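# Fold the laundry bag's lid fully open

## Task

Swing the lid of the already unzipped laundry bag back as far as it can open. When done, both garments have to be fully inside the bag, and the bag and the bin must both be standing on the table.

## Robot and tools

Robot: two arms, left_arm and right_arm, each mounted on a tilted plate carried by one shared metal frame behind them. A 'too close' message treats each plate and its half of the frame as part of that arm. Calibrated bases in the scene frame: left_arm at (+0.038, +0.326, +0.115) m, quat_wxyz (+0.997, -0.062, +0.048, -0.011); right_arm at (-0.049, -0.324, +0.115) m, quat_wxyz (+0.997, +0.062, +0.048, +0.001).

Frames: the scene frame has its origin at table-top height midway between the nominal bases, +z up, +x out over the table, +y toward left_arm (arm names do not match image sides). Each gripper's end_effector_position (m) and end_effector_quat_wxyz are given in that arm's own base frame, and can be off by a few cm, more at long reach. Fixed cameras and the table use the scene frame. The gripper's fingers point along its +z and close along its y; the reported point sits between the pads, roughly 1 cm behind the tips.

Row layout (both execute_actions and move): one flat list of 14 numbers covering both arms, even if only one moves. First left_arm: six joint numbers then its opening; then right_arm the same way. Joint order inside each arm is always: shoulder, elbow, waist, wrist pitch, wrist yaw, wrist roll. Joint numbers are scaled offsets in [-1, 1], measured from the Joint targets at the start of the action (or the move), not from the previous row; sending the same offset again moves further. Scale: 1.0 equals 2.224 rad for shoulder, elbow, waist and 8.485 rad for the three wrist joints. Opening is absolute, not an offset: +1 fully open, -1 closed. Sending 0 for an arm's joints re-commands its current Joint targets; to leave a gripper unchanged, resend its present opening (a 0 opening is a real command).

Joint ranges (rad): waist -2.618 to 3.054, shoulder 0.000 to 3.142, elbow 0.000 to 3.142, wrist pitch -1.571 to 1.571, wrist yaw -1.571 to 1.571, wrist roll -2.094 to 2.094. Real ends can differ by up to 0.059 rad. An action asking a joint more than 0.059 rad outside its range is rejected for both arms; a malformed action, or a failing first action, rejects the whole call. A joint pushed past its real end stops there, and the result may say 'joint sent to its limit'.

execute_actions: actions = list of actions, each a table of up to 15 rows; each row lasts one control step of 1/30 s, and a short table repeats its last row to fill 15 steps. cameras chooses images (omitted/null/["all"] = all, [] = none, unknown name invalidates the call). Empty actions just reports state. Per step, targets stay within 0.339 rad (big joints) or 2.2 rad (wrist) of the measured angle, and targets implying a hand jump over 200 mm are scaled back, so large offsets may need several actions. The result also lists joint positions at some steps.

move: target = one 14-number row or a list of up to 15 rows; every row's offsets count from the same starting Joint targets. All joints move together, so hands follow curves; nothing is avoided. speed (rad/s, 0.01 to 12.57, default 0.5) caps the joint with farthest to go; one value or one per target. blend (rad) rounds corners in a list. opening_speed (0.2 or more per second on the -1..+1 scale) ramps the fingers; use a slow value when squeezing soft things. A later row's opening change is applied only when all joints rest there. blocking=false returns after about 0.5 s while the move continues. The 'move:' line reports the ending: done, off_target (resting more than 0.035 rad off), moving, held, or fault, plus limits=held if steps were withheld. Neither done nor off_target tells you about contact. Faster moves and targets deeper past contact hit and press harder.

wait: seconds 0 to 10; arms hold their last command, a running move continues. stop: brakes a running move (needs room). zoom_image: camera (cam_head_left, cam_head_right, cam_high, cam_left_wrist, cam_right_wrist) and region [x0, y0, x1, y1] in pixels, at most 504 by 504, from that camera's latest image. finished_scene: ends it for good (scene 1).

Result lines: Joint targets are what your next offsets count from. Joint positions and Joint velocities give each arm's joints in the order above (rad, rad/s) then the finger-pad gap (m; 0.094 open); 'within noise' means at rest. grip_measured is finger opening on the command scale, reading up to about 2.7 mm wide when empty. Joint torques include arm weight and offsets; joints 1 to 3 wrap sign at ±28 N m. 'joint command not followed' means the clearance check altered targets. Tool commands shows present gripper commands. MOTOR HOT appears at 75 °C; at 90 °C that arm folds and idles, at 100 °C it collapses. Avoid long outstretched holds and pushing into unreachable poses. If an arm is stuck pressing or dragged, command its targets back past its measured positions.

Cameras: head cameras and cam_high are fixed (896x504); wrist cameras are fisheye (672x504), posed from their arm's joints and may lag during motion.

Avoid: knocking anything off the table (the bag and bin must end upright on it), spilling garments, slams, hard hits or very hard pushes, dropping or releasing moving items, and any collision or grip between the two arms, which can fail the task. Loose objects may occasionally be nudged by outside disturbances.

Each tool is called after ">>>" as name(argument=value, ...) on one line, values as JSON.

## Session

>>> execute_actions(actions=[])

Scene clock: 0.00 s.
left_arm: end_effector_position=(+0.4130, -0.0422, +0.2778) grip_measured=+1.000 end_effector_quat_wxyz=(+0.776, +0.059, +0.590, +0.216) | right_arm: end_effector_position=(+0.3859, +0.0274, +0.2618) grip_measured=+1.000 end_effector_quat_wxyz=(+0.253, +0.177, +0.950, -0.044)
Joint names: [shoulder, elbow, waist, wrist pitch, wrist yaw, wrist roll]
Joint positions: left_arm=[1.544 0.505 -0.286 1.374 -0.434 0.516 0.094] | right_arm=[1.667 1.827 0.187 -1.275 0.259 0.494 0.094]
Joint velocities: within noise
Joint torques (N m): no reading
Motor temperatures (°C): left_arm=[27 35 25 34 26 25 23] | right_arm=[31 32 27 32 27 25 22]
Heat: left arm: 35 °C; right arm: 32 °C.
Joint targets: left_arm=[1.543 0.506 -0.287 1.364 -0.432 0.514] | right_arm=[1.657 1.837 0.189 -1.274 0.263 0.493]
Tool commands: left_gripper/opening=+1.0 right_gripper/opening=+1.0

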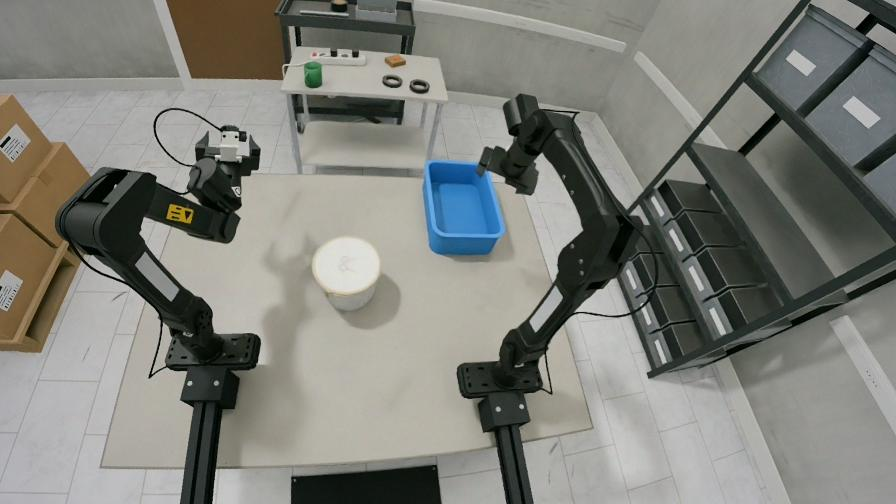

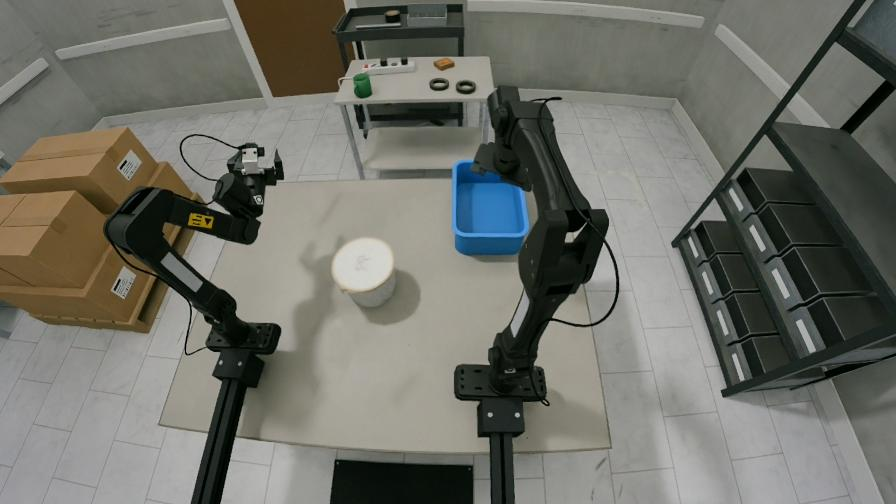

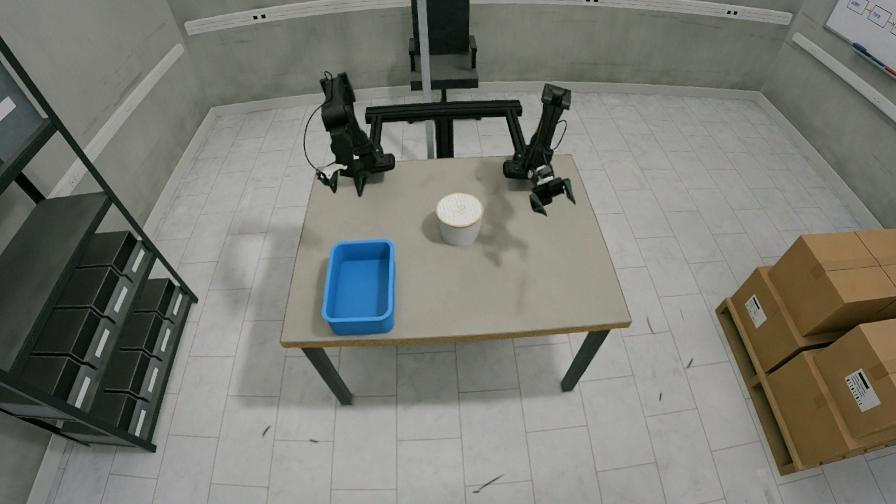

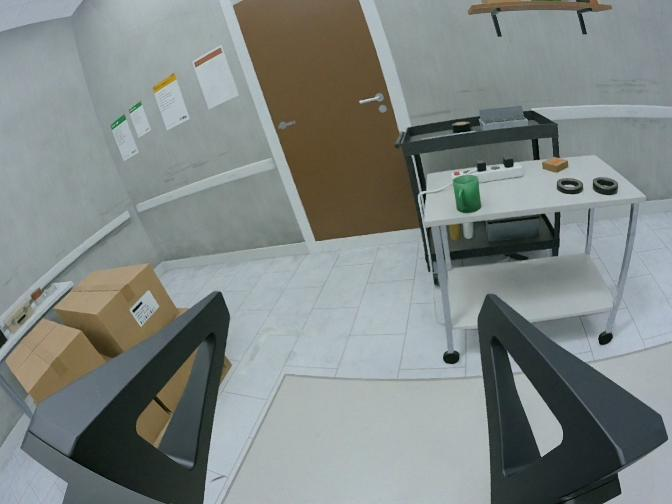

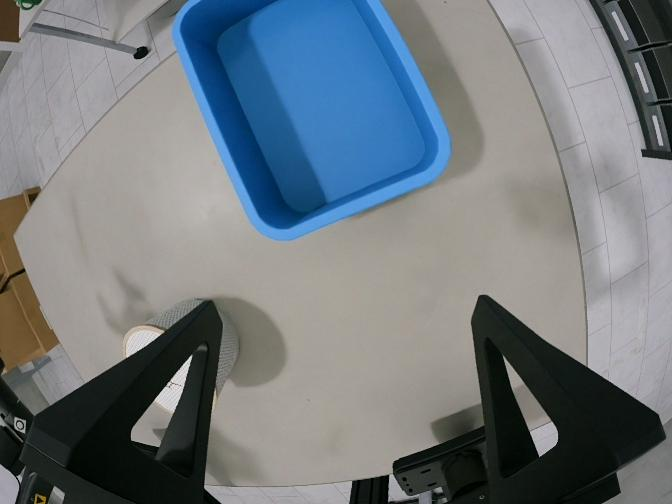

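>>> zoom_image(camera="cam_head_left", region=[290, 220, 410, 320])

>>> zoom_image(camera="cam_head_right", region=[310, 220, 430, 320])

>>> zoom_image(camera="cam_high", region=[410, 180, 510, 260])

>>> zoom_image(camera="cam_right_wrist", region=[80, 280, 300, 440])

Scaled by 4.200 from the camera's 896x504 image, which has a finer 1280x720 frame.

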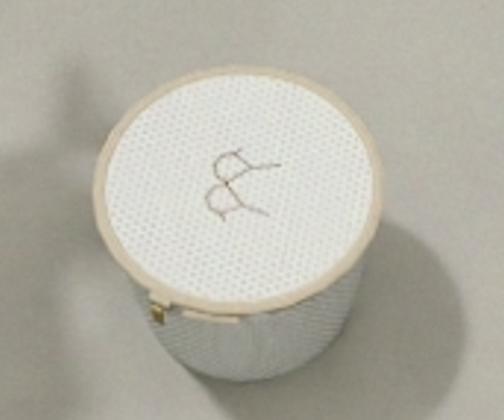

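Scaled by 4.200 from the camera's 896x504 image, which has a finer 1280x720 frame.

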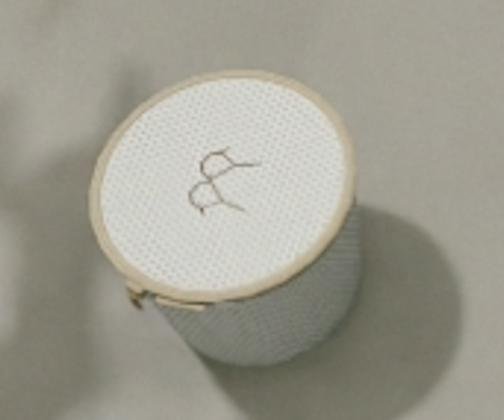

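Scaled by 5.040 from the camera's 896x504 image, which has a finer 1280x720 frame.

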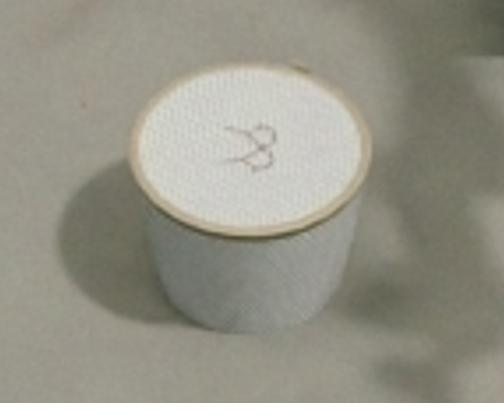

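Scaled by 2.291 from the camera's 672x504 image, which has a finer 960x720 frame.

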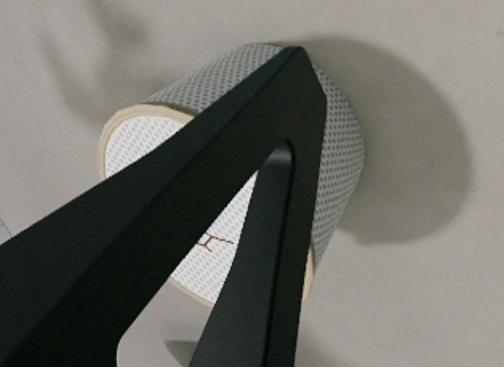

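>>> move(target=[-0.2496,0.067,-0.698,-0.2712,-0.028,-0.0606,1,0,0,0,0,0,0,1], speed=1.0)

Scene clock: 137.20 s.
left_arm: end_effector_position=(+0.0583, -0.2061, +0.1025) grip_measured=+1.000 end_effector_quat_wxyz=(+0.331, +0.721, +0.602, +0.094) | right_arm: end_effector_position=(+0.3859, +0.0274, +0.2618) grip_measured=+1.000 end_effector_quat_wxyz=(+0.253, +0.177, +0.950, -0.044)
Joint names: [shoulder, elbow, waist, wrist pitch, wrist yaw, wrist roll]
Joint positions: left_arm=[0.999 0.622 -1.833 -0.92 -0.657 0.011 0.094] | right_arm=[1.667 1.827 0.187 -1.275 0.259 0.494 0.094]
Joint velocities: within noise
Joint torques (N m): left_arm=[-2.3 12.03 -0.61 0.8 -0.49 -0.15] | right_arm=[-8.4 6.48 1.02 0.82 0.11 -0.03]
Motor temperatures (°C): left_arm=[29 37 25 37 26 24 23] | right_arm=[36 33 26 30 26 25 22]
Heat: left arm: 37 °C; right arm: 36 °C.
Joint targets: left_arm=[0.987 0.655 -1.840 -0.937 -0.669 0.000] | right_arm=[1.657 1.837 0.189 -1.274 0.263 0.493]
move: done
camera_calibration:
cam_left_wrist: T_world_to_cam=[[-0.761994, 0.049632, -0.645679, 0.126481], [-0.144585, 0.958851, 0.244336, 0.204201], [0.631237, 0.279538, -0.723463, 0.19787], [0, 0, 0, 1]] pos_world=[0.000999669, -0.257388, 0.174925]

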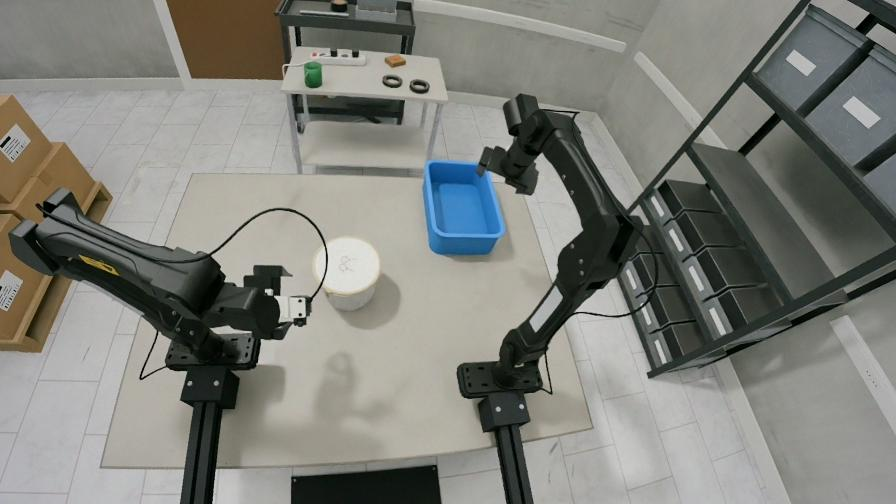

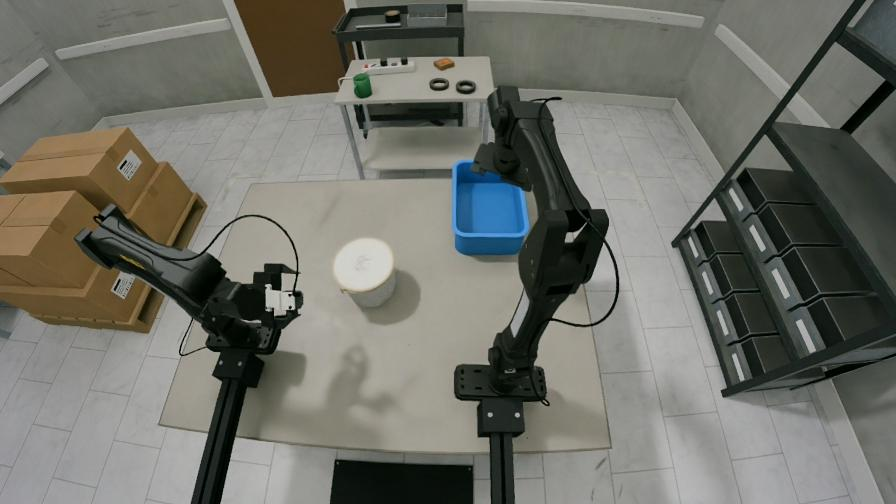

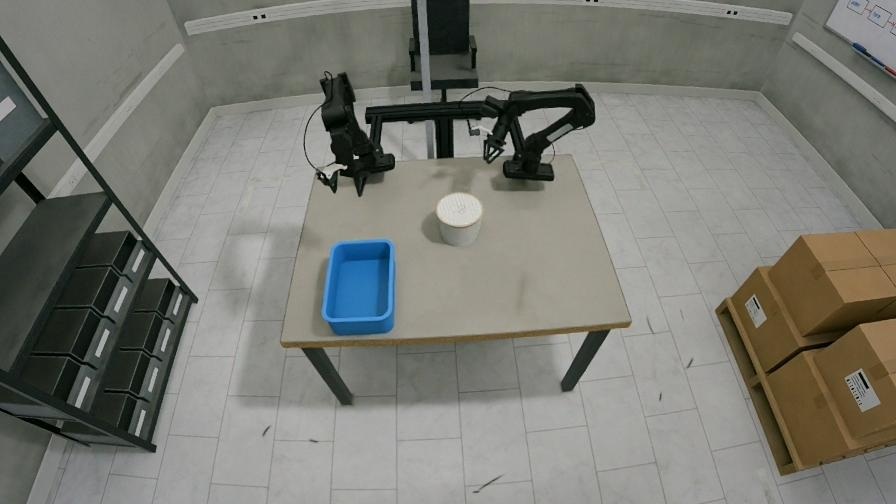

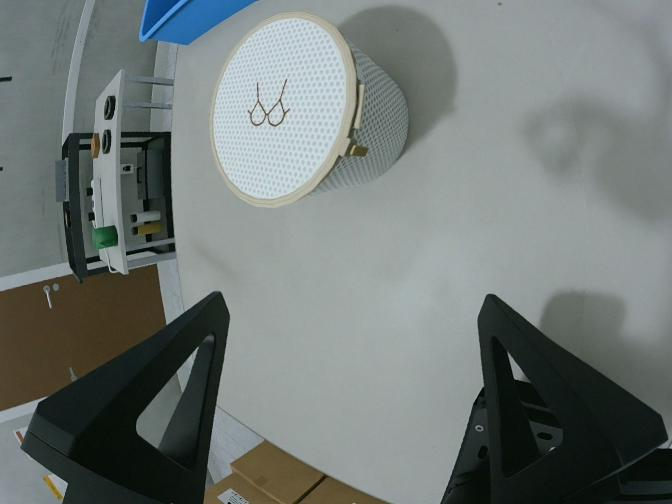

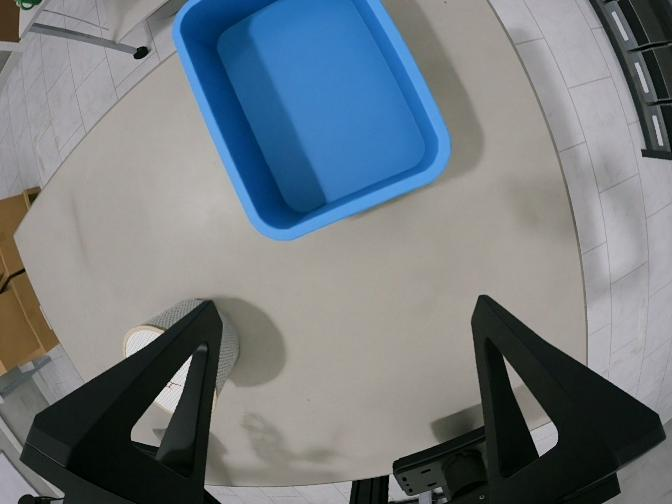

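>>> zoom_image(camera="cam_left_wrist", region=[300, 40, 440, 210])

>>> zoom_image(camera="cam_left_wrist", region=[190, 0, 440, 220])

Scaled by 2.965 from the camera's 672x504 image, which has a finer 960x720 frame.

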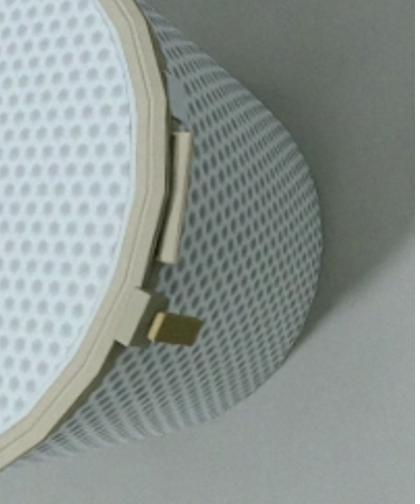

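Scaled by 2.016 from the camera's 672x504 image, which has a finer 960x720 frame.

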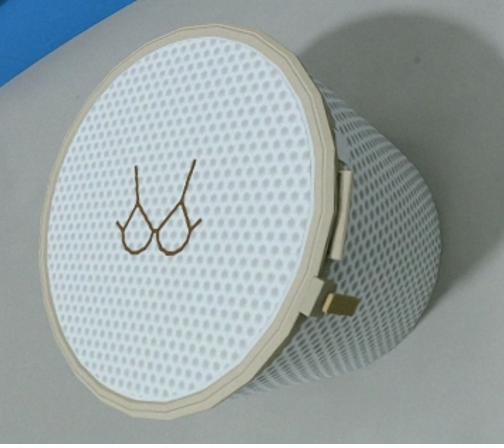

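>>> move(target=[[0,0,0.790,0,0,0,1,0,0,0,0,0,0,1],[0.5638,0.3228,0.790,-0.0223,0.2257,0,1,0,0,0,0,0,0,1]], speed=1.0, blend=0.3)

>>> zoom_image(camera="cam_left_wrist", region=[160, 20, 520, 380])

Scene clock: 212.27 s.
left_arm: end_effector_position=(+0.3148, -0.1953, +0.0636) grip_measured=+1.000 end_effector_quat_wxyz=(-0.192, -0.082, +0.804, -0.556) | right_arm: end_effector_position=(+0.3859, +0.0274, +0.2618) grip_measured=+1.000 end_effector_quat_wxyz=(+0.253, +0.177, +0.950, -0.044)
Joint names: [shoulder, elbow, waist, wrist pitch, wrist yaw, wrist roll]
Joint positions: left_arm=[2.214 1.351 -0.088 -1.121 1.228 0.001 0.094] | right_arm=[1.667 1.827 0.187 -1.275 0.259 0.494 0.094]
Joint velocities: within noise
Joint torques (N m): left_arm=[-9.13 7.68 -0.72 -0.53 0.73 -0.04] | right_arm=[-8.42 6.46 1.02 0.82 0.11 -0.03]
Motor temperatures (°C): left_arm=[26 39 24 33 26 23 23] | right_arm=[36 33 26 30 26 25 22]
Heat: left arm: 39 °C; right arm: 36 °C.
Joint targets: left_arm=[2.242 1.373 -0.082 -1.127 1.245 0.000] | right_arm=[1.657 1.837 0.189 -1.274 0.263 0.493]
move: done
camera_calibration:
cam_left_wrist: T_world_to_cam=[[0.313247, -0.428134, 0.847689, -0.23053], [-0.578019, 0.62228, 0.527884, 0.293044], [-0.753505, -0.655339, -0.0525421, 0.215394], [0, 0, 0, 1]] pos_world=[0.403898, -0.139897, 0.0520417]

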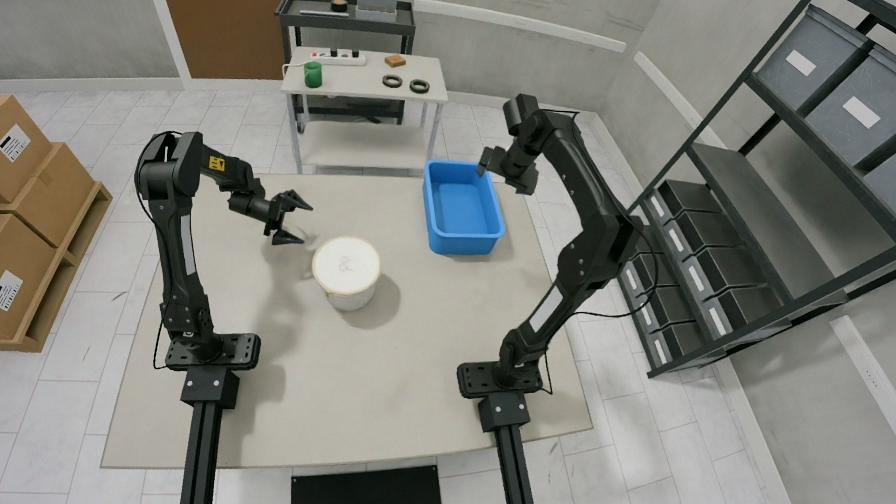

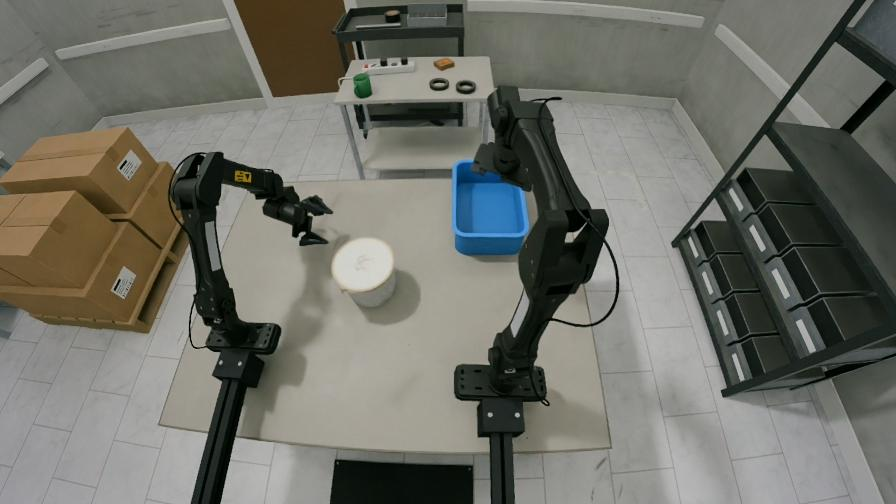

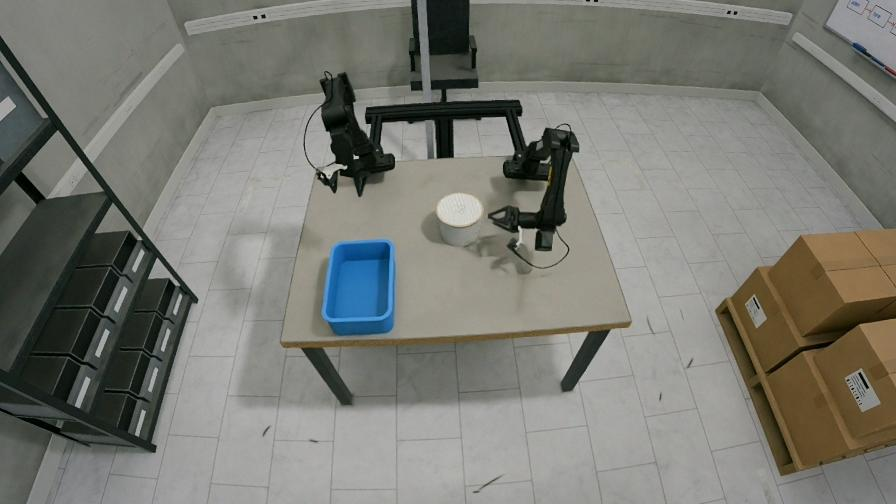

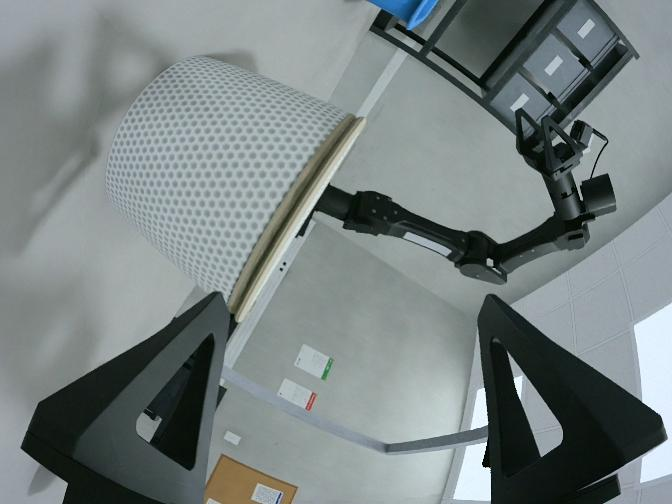

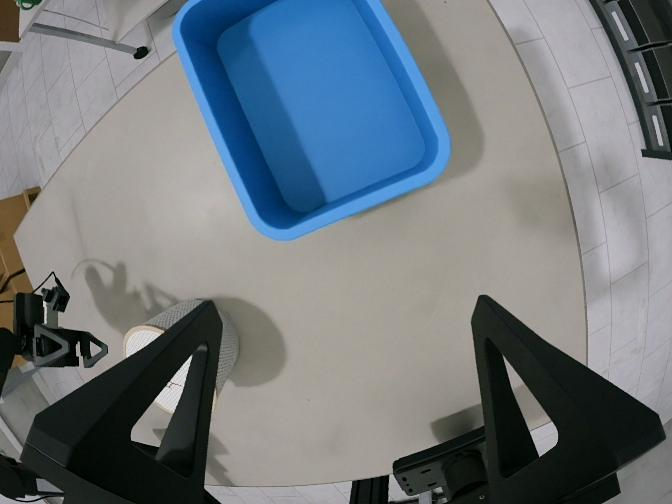

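Scaled by 1.400 from the camera's 672x504 image, which has a finer 960x720 frame.

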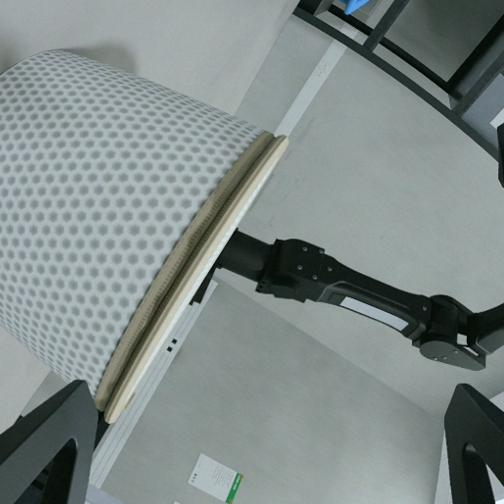

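>>> zoom_image(camera="cam_left_wrist", region=[220, 100, 380, 220])

>>> zoom_image(camera="cam_left_wrist", region=[220, 200, 380, 330])

Scaled by 3.150 from the camera's 672x504 image, which has a finer 960x720 frame.

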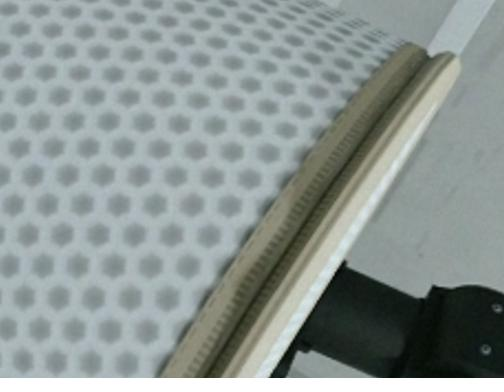

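Scaled by 3.150 from the camera's 672x504 image, which has a finer 960x720 frame.

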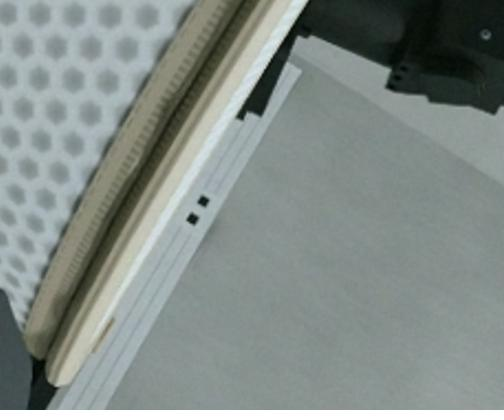

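>>> move(target=[[0.0045,-0.0620,0.0135,0.0572,0.0163,0.0207,-0.36,0,0,0,0,0,0,1],[0.0292,-0.1556,-0.1030,0.2067,0.0025,-0.1005,-0.36,0,0,0,0,0,0,1]], speed=0.8)

>>> zoom_image(camera="cam_left_wrist", region=[160, 100, 480, 400])

>>> zoom_image(camera="cam_high", region=[420, 160, 560, 270])

Scene clock: 331.27 s.
left_arm: end_effector_position=(+0.3611, -0.2909, +0.0394) grip_measured=-0.359 end_effector_quat_wxyz=(+0.028, +0.072, +0.762, -0.643) | right_arm: end_effector_position=(+0.3859, +0.0274, +0.2618) grip_measured=+1.000 end_effector_quat_wxyz=(+0.253, +0.177, +0.950, -0.044)
Joint names: [shoulder, elbow, waist, wrist pitch, wrist yaw, wrist roll]
Joint positions: left_arm=[2.273 1.047 -0.305 0.622 1.265 -0.852 0.03] | right_arm=[1.667 1.827 0.187 -1.275 0.259 0.494 0.094]
Joint velocities: within noise
Joint torques (N m): left_arm=[-9.16 3.69 -1.72 1.36 0.44 -0.03] | right_arm=[-8.4 6.46 1.01 0.82 0.1 -0.03]
Motor temperatures (°C): left_arm=[27 36 24 31 27 23 23] | right_arm=[37 33 26 29 26 25 22]
Heat: left arm: 36 °C; right arm: 37 °C.
Joint targets: left_arm=[2.307 1.027 -0.311 0.628 1.267 -0.853] | right_arm=[1.657 1.837 0.189 -1.274 0.263 0.493]
move: done
camera_calibration:
cam_left_wrist: T_world_to_cam=[[-0.166962, -0.226727, 0.959541, -0.0377923], [-0.75312, 0.657435, 0.0242992, 0.485342], [-0.636345, -0.718592, -0.280519, 0.134587], [0, 0, 0, 1]] pos_world=[0.444854, -0.230936, 0.062224]

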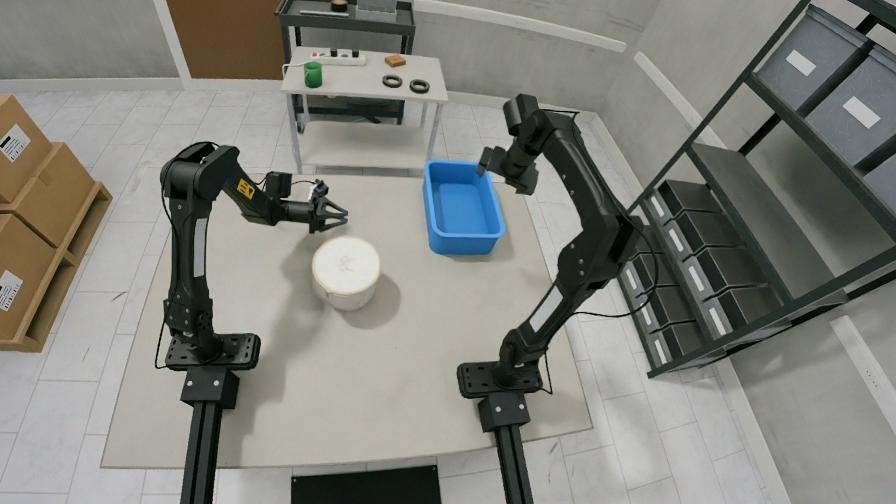

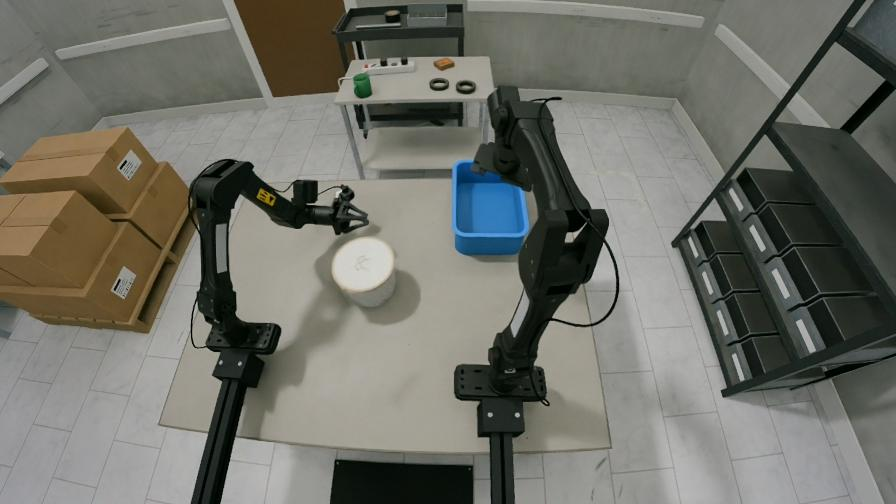

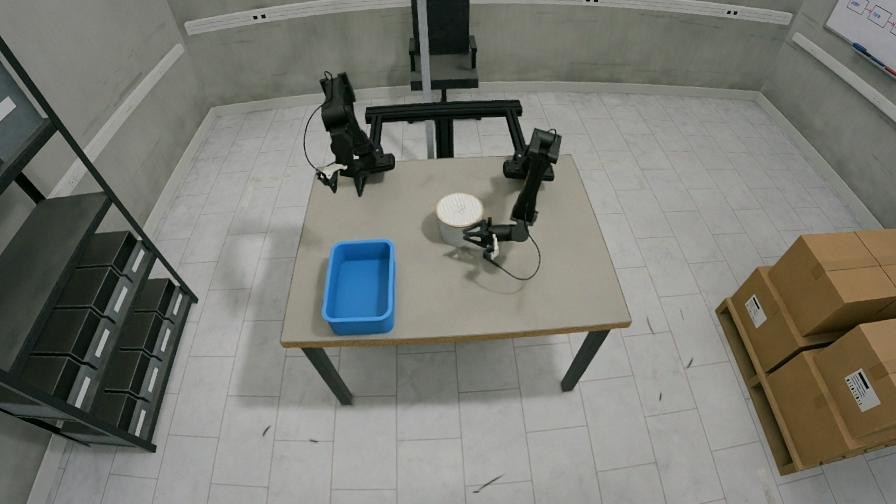

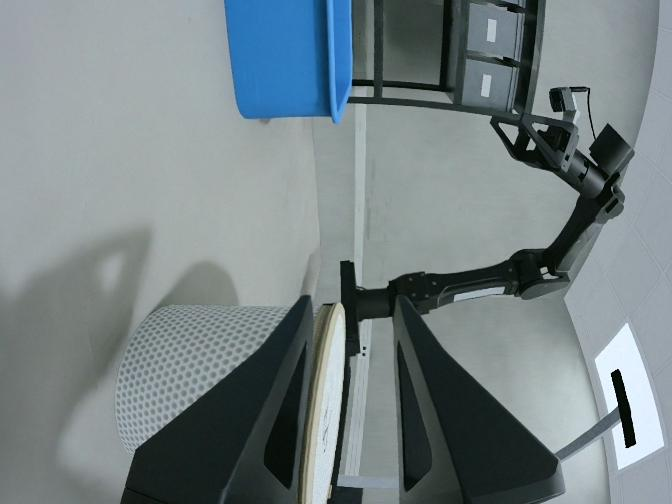

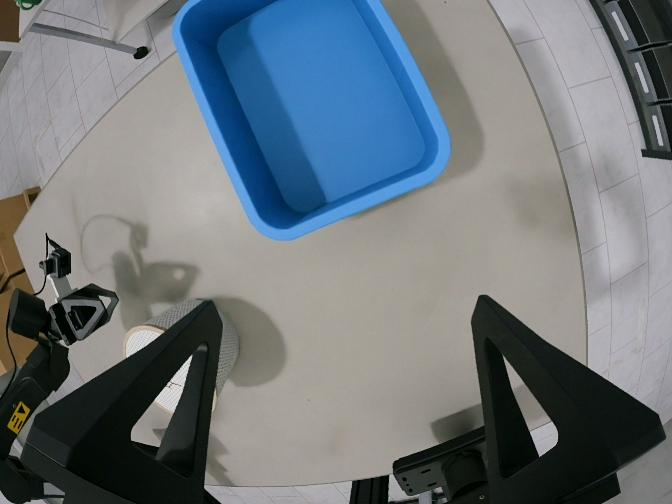

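Scaled by 1.575 from the camera's 672x504 image, which has a finer 960x720 frame.

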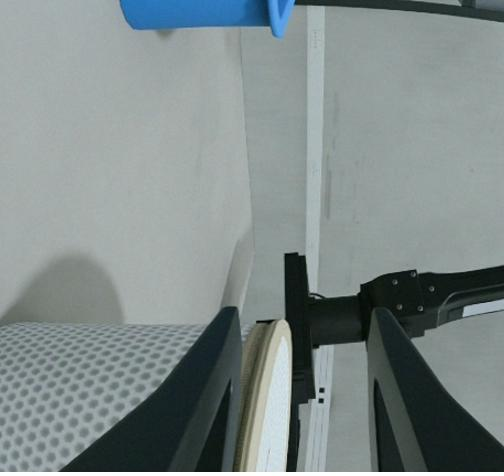

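Scaled by 3.600 from the camera's 896x504 image, which has a finer 1280x720 frame.

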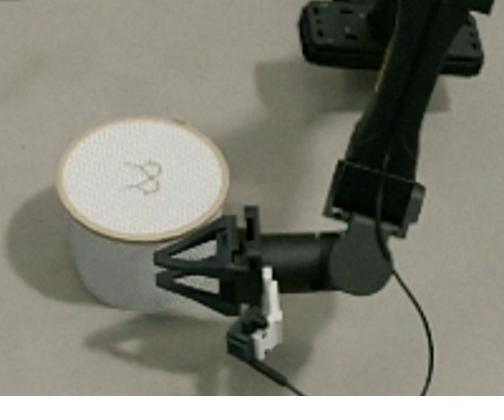

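>>> move(target=[0.0040,-0.0652,-0.0112,0.0233,-0.0025,-0.0057,-0.36,0,0,0,0,0,0,1], speed=0.2, cameras=["cam_left_wrist","cam_high"])

>>> zoom_image(camera="cam_left_wrist", region=[220, 220, 460, 400])

>>> zoom_image(camera="cam_high", region=[420, 170, 520, 260])

Scene clock: 363.00 s.
left_arm: end_effector_position=(+0.3293, -0.2889, +0.0202) grip_measured=-0.359 end_effector_quat_wxyz=(+0.026, +0.068, +0.763, -0.643) | right_arm: end_effector_position=(+0.3859, +0.0274, +0.2618) grip_measured=+1.000 end_effector_quat_wxyz=(+0.253, +0.177, +0.950, -0.044)
Joint names: [shoulder, elbow, waist, wrist pitch, wrist yaw, wrist roll]
Joint positions: left_arm=[2.284 0.899 -0.327 0.82 1.244 -0.901 0.03] | right_arm=[1.667 1.827 0.187 -1.275 0.259 0.494 0.094]
Joint velocities: within noise
Joint torques (N m): left_arm=[-8.65 2.92 -2.09 1.44 0.35 0.01] | right_arm=[-8.4 6.46 1.02 0.82 0.1 -0.02]
Motor temperatures (°C): left_arm=[30 35 24 33 27 23 23] | right_arm=[37 33 26 29 26 25 22]
Heat: left arm: 35 °C; right arm: 37 °C.
Joint targets: left_arm=[2.316 0.882 -0.337 0.825 1.245 -0.901] | right_arm=[1.657 1.837 0.189 -1.274 0.263 0.493]
move: done
camera_calibration:
cam_left_wrist: T_world_to_cam=[[-0.158542, -0.228742, 0.96049, -0.0275494], [-0.7556, 0.654294, 0.0310989, 0.460313], [-0.635557, -0.720816, -0.276571, 0.109516], [0, 0, 0, 1]] pos_world=[0.413048, -0.228541, 0.0424346]
Images, in order (width x height): cam_high 896x504, cam_left_wrist 672x504.

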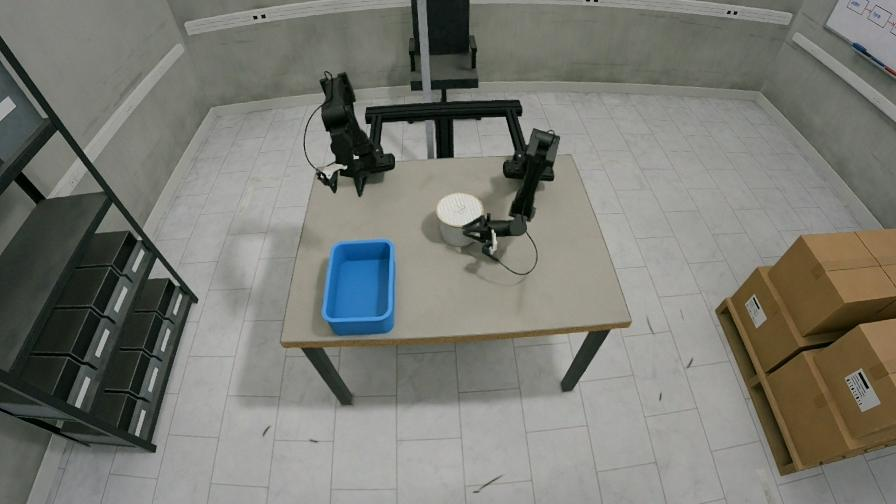

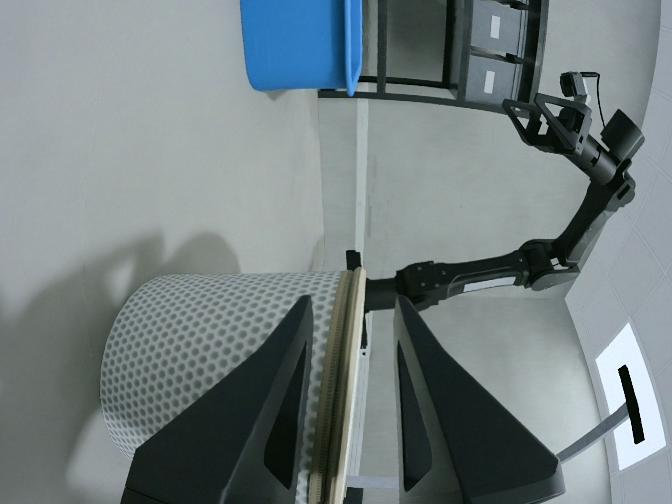

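Scaled by 2.100 from the camera's 672x504 image, which has a finer 960x720 frame.

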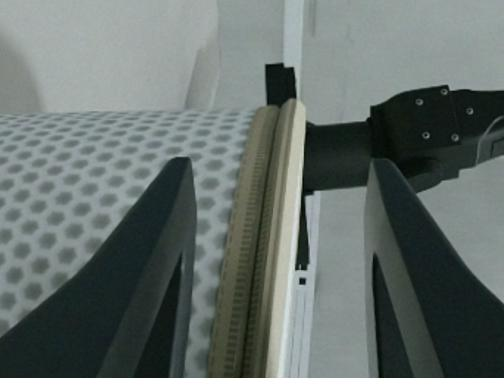

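Scaled by 5.040 from the camera's 896x504 image, which has a finer 1280x720 frame.

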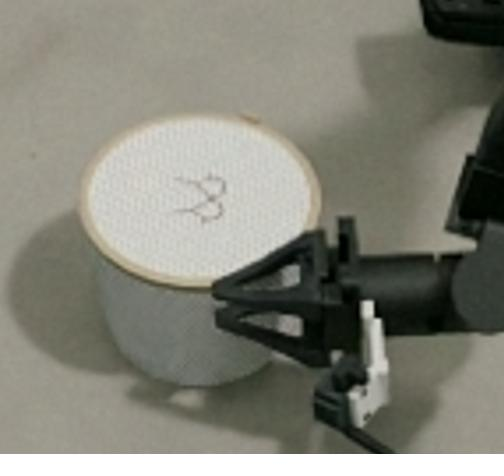

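>>> zoom_image(camera="cam_left_wrist", region=[320, 260, 380, 320])

>>> zoom_image(camera="cam_left_wrist", region=[300, 400, 370, 470])

Scaled by 8.400 from the camera's 672x504 image, which has a finer 960x720 frame.

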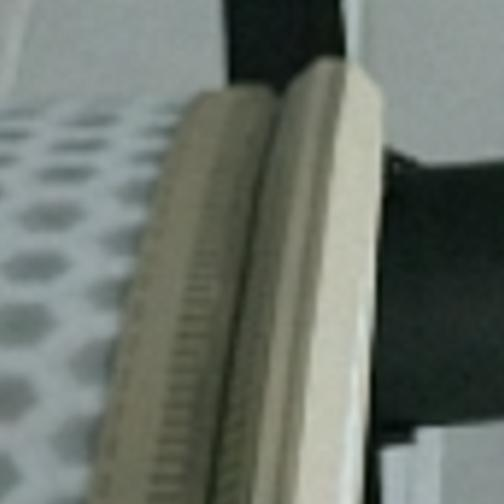

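Scaled by 7.200 from the camera's 672x504 image, which has a finer 960x720 frame.

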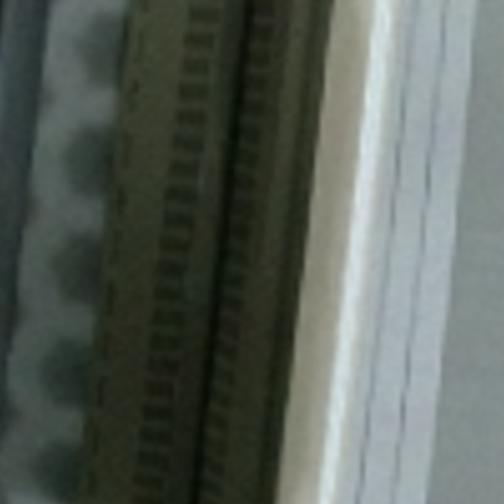

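>>> move(target=[-0.0094,-0.0247,-0.0057,0.0068,-0.0012,-0.0029,-0.36,0,0,0,0,0,0,1], speed=0.15, cameras=["cam_left_wrist","cam_high"])

>>> zoom_image(camera="cam_left_wrist", region=[280, 220, 440, 380])

>>> zoom_image(camera="cam_high", region=[420, 180, 510, 260])

Scene clock: 403.23 s.
left_arm: end_effector_position=(+0.3156, -0.2884, +0.0140) grip_measured=-0.359 end_effector_quat_wxyz=(+0.019, +0.061, +0.765, -0.641) | right_arm: end_effector_position=(+0.3859, +0.0274, +0.2618) grip_measured=+1.000 end_effector_quat_wxyz=(+0.253, +0.177, +0.950, -0.044)
Joint names: [shoulder, elbow, waist, wrist pitch, wrist yaw, wrist roll]
Joint positions: left_arm=[2.284 0.844 -0.339 0.878 1.233 -0.925 0.03] | right_arm=[1.667 1.827 0.187 -1.275 0.259 0.494 0.094]
Joint velocities: within noise
Joint torques (N m): left_arm=[-9.98 2.89 -2.11 1.36 0.49 -0.01] | right_arm=[-8.4 6.48 1.02 0.83 0.11 -0.03]
Motor temperatures (°C): left_arm=[30 35 24 34 26 23 23] | right_arm=[37 33 26 28 26 25 22]
Heat: left arm: 35 °C; right arm: 37 °C.
Joint targets: left_arm=[2.295 0.827 -0.349 0.883 1.235 -0.926] | right_arm=[1.657 1.837 0.189 -1.274 0.263 0.493]
move: done
camera_calibration:
cam_left_wrist: T_world_to_cam=[[-0.139302, -0.234697, 0.962035, -0.0316052], [-0.756, 0.652677, 0.0497579, 0.449286], [-0.639577, -0.720368, -0.268351, 0.100664], [0, 0, 0, 1]] pos_world=[0.39964, -0.228141, 0.0350631]
Images, in order (width x height): cam_high 896x504, cam_left_wrist 672x504.

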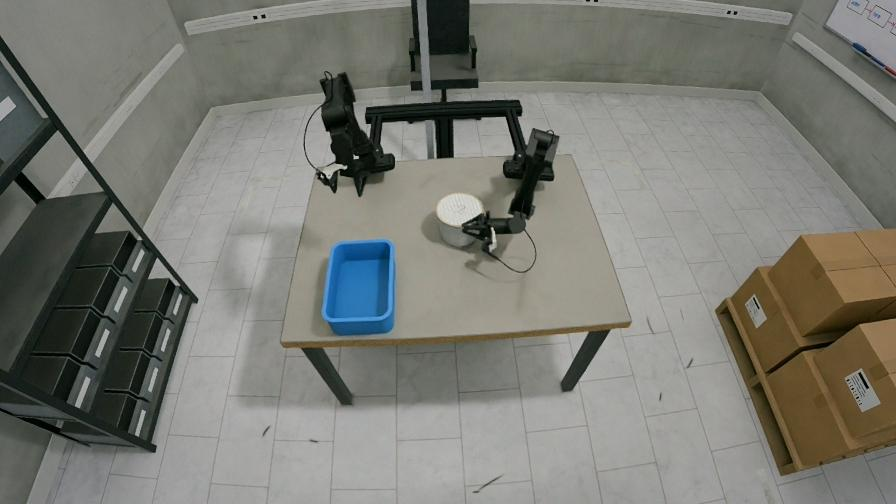

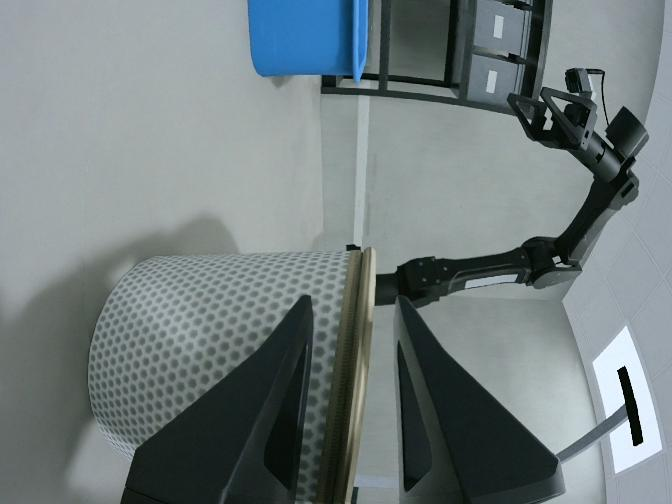

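Scaled by 3.150 from the camera's 672x504 image, which has a finer 960x720 frame.

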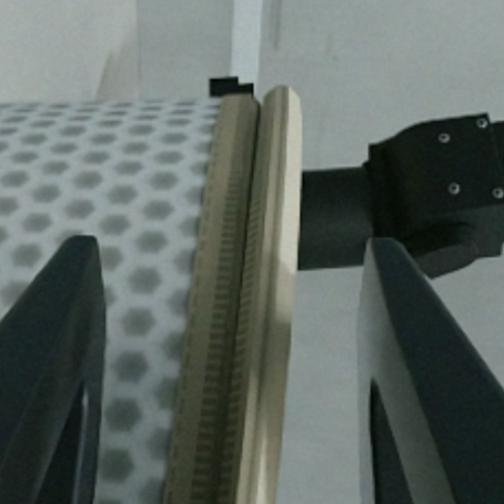

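Scaled by 5.600 from the camera's 896x504 image, which has a finer 1280x720 frame.

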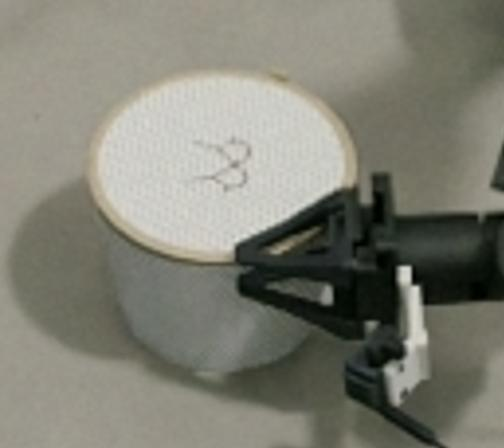

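>>> move(target=[-0.0150,-0.0072,-0.0028,-0.001,-0.0006,-0.001,-0.36,0,0,0,0,0,0,1], speed=0.15, cameras=["cam_left_wrist","cam_high"])

>>> zoom_image(camera="cam_left_wrist", region=[280, 220, 440, 380])

>>> zoom_image(camera="cam_high", region=[420, 180, 510, 260])

Scene clock: 422.40 s.
left_arm: end_effector_position=(+0.3105, -0.2887, +0.0107) grip_measured=-0.359 end_effector_quat_wxyz=(+0.011, +0.054, +0.767, -0.639) | right_arm: end_effector_position=(+0.3859, +0.0274, +0.2618) grip_measured=+1.000 end_effector_quat_wxyz=(+0.253, +0.177, +0.950, -0.044)
Joint names: [shoulder, elbow, waist, wrist pitch, wrist yaw, wrist roll]
Joint positions: left_arm=[2.284 0.828 -0.345 0.879 1.227 -0.933 0.03] | right_arm=[1.667 1.827 0.187 -1.275 0.259 0.494 0.094]
Joint velocities: within noise
Joint torques (N m): left_arm=[-13.37 2.73 -2.18 1.27 0.41 -0.05] | right_arm=[-8.4 6.48 1.01 0.82 0.11 -0.03]
Motor temperatures (°C): left_arm=[32 34 24 33 26 23 23] | right_arm=[37 33 26 28 26 25 22]
Heat: left arm: 34 °C; right arm: 37 °C.
Joint targets: left_arm=[2.261 0.811 -0.356 0.874 1.230 -0.934] | right_arm=[1.657 1.837 0.189 -1.274 0.263 0.493]
move: done
camera_calibration:
cam_left_wrist: T_world_to_cam=[[-0.120209, -0.242405, 0.962699, -0.0372562], [-0.755137, 0.651837, 0.0698396, 0.445004], [-0.644452, -0.718574, -0.261406, 0.0983364], [0, 0, 0, 1]] pos_world=[0.394934, -0.228439, 0.0304933]
Images, in order (width x height): cam_high 896x504, cam_left_wrist 672x504.

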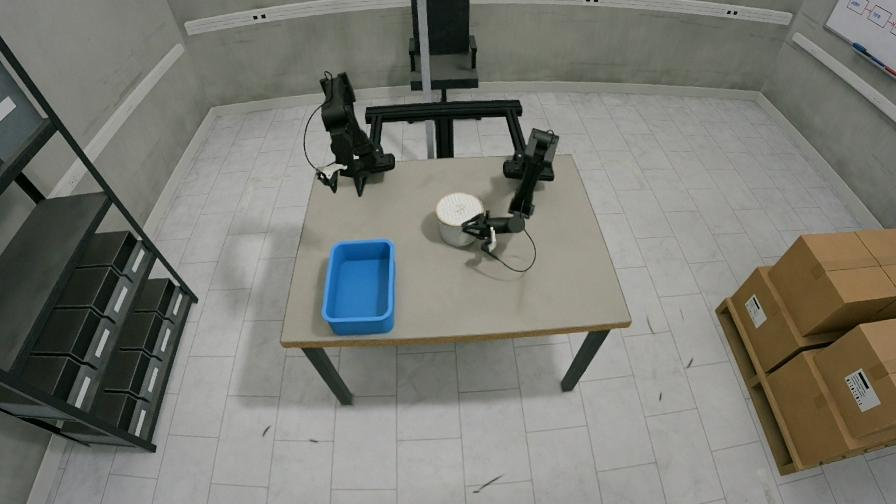

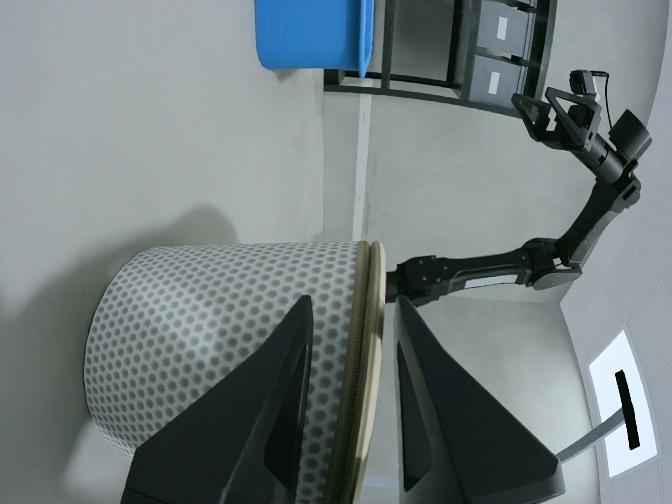

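Scaled by 3.150 from the camera's 672x504 image, which has a finer 960x720 frame.

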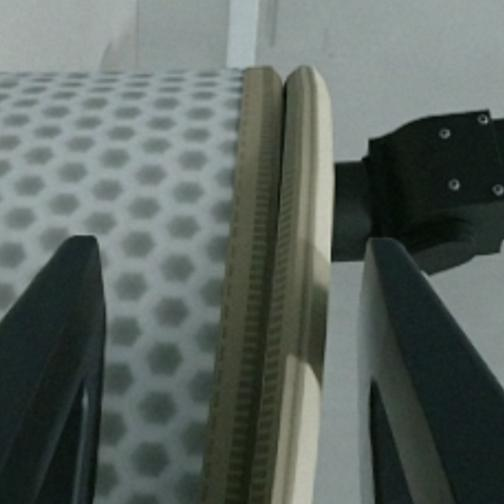

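Scaled by 5.600 from the camera's 896x504 image, which has a finer 1280x720 frame.

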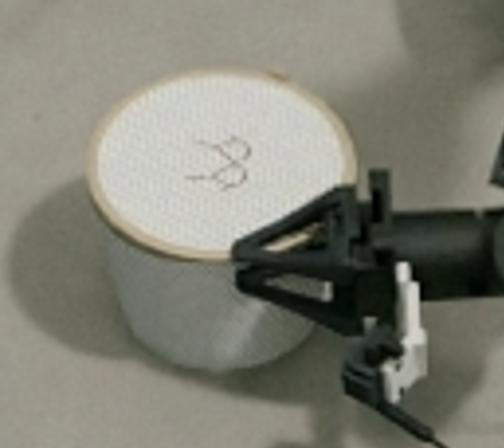

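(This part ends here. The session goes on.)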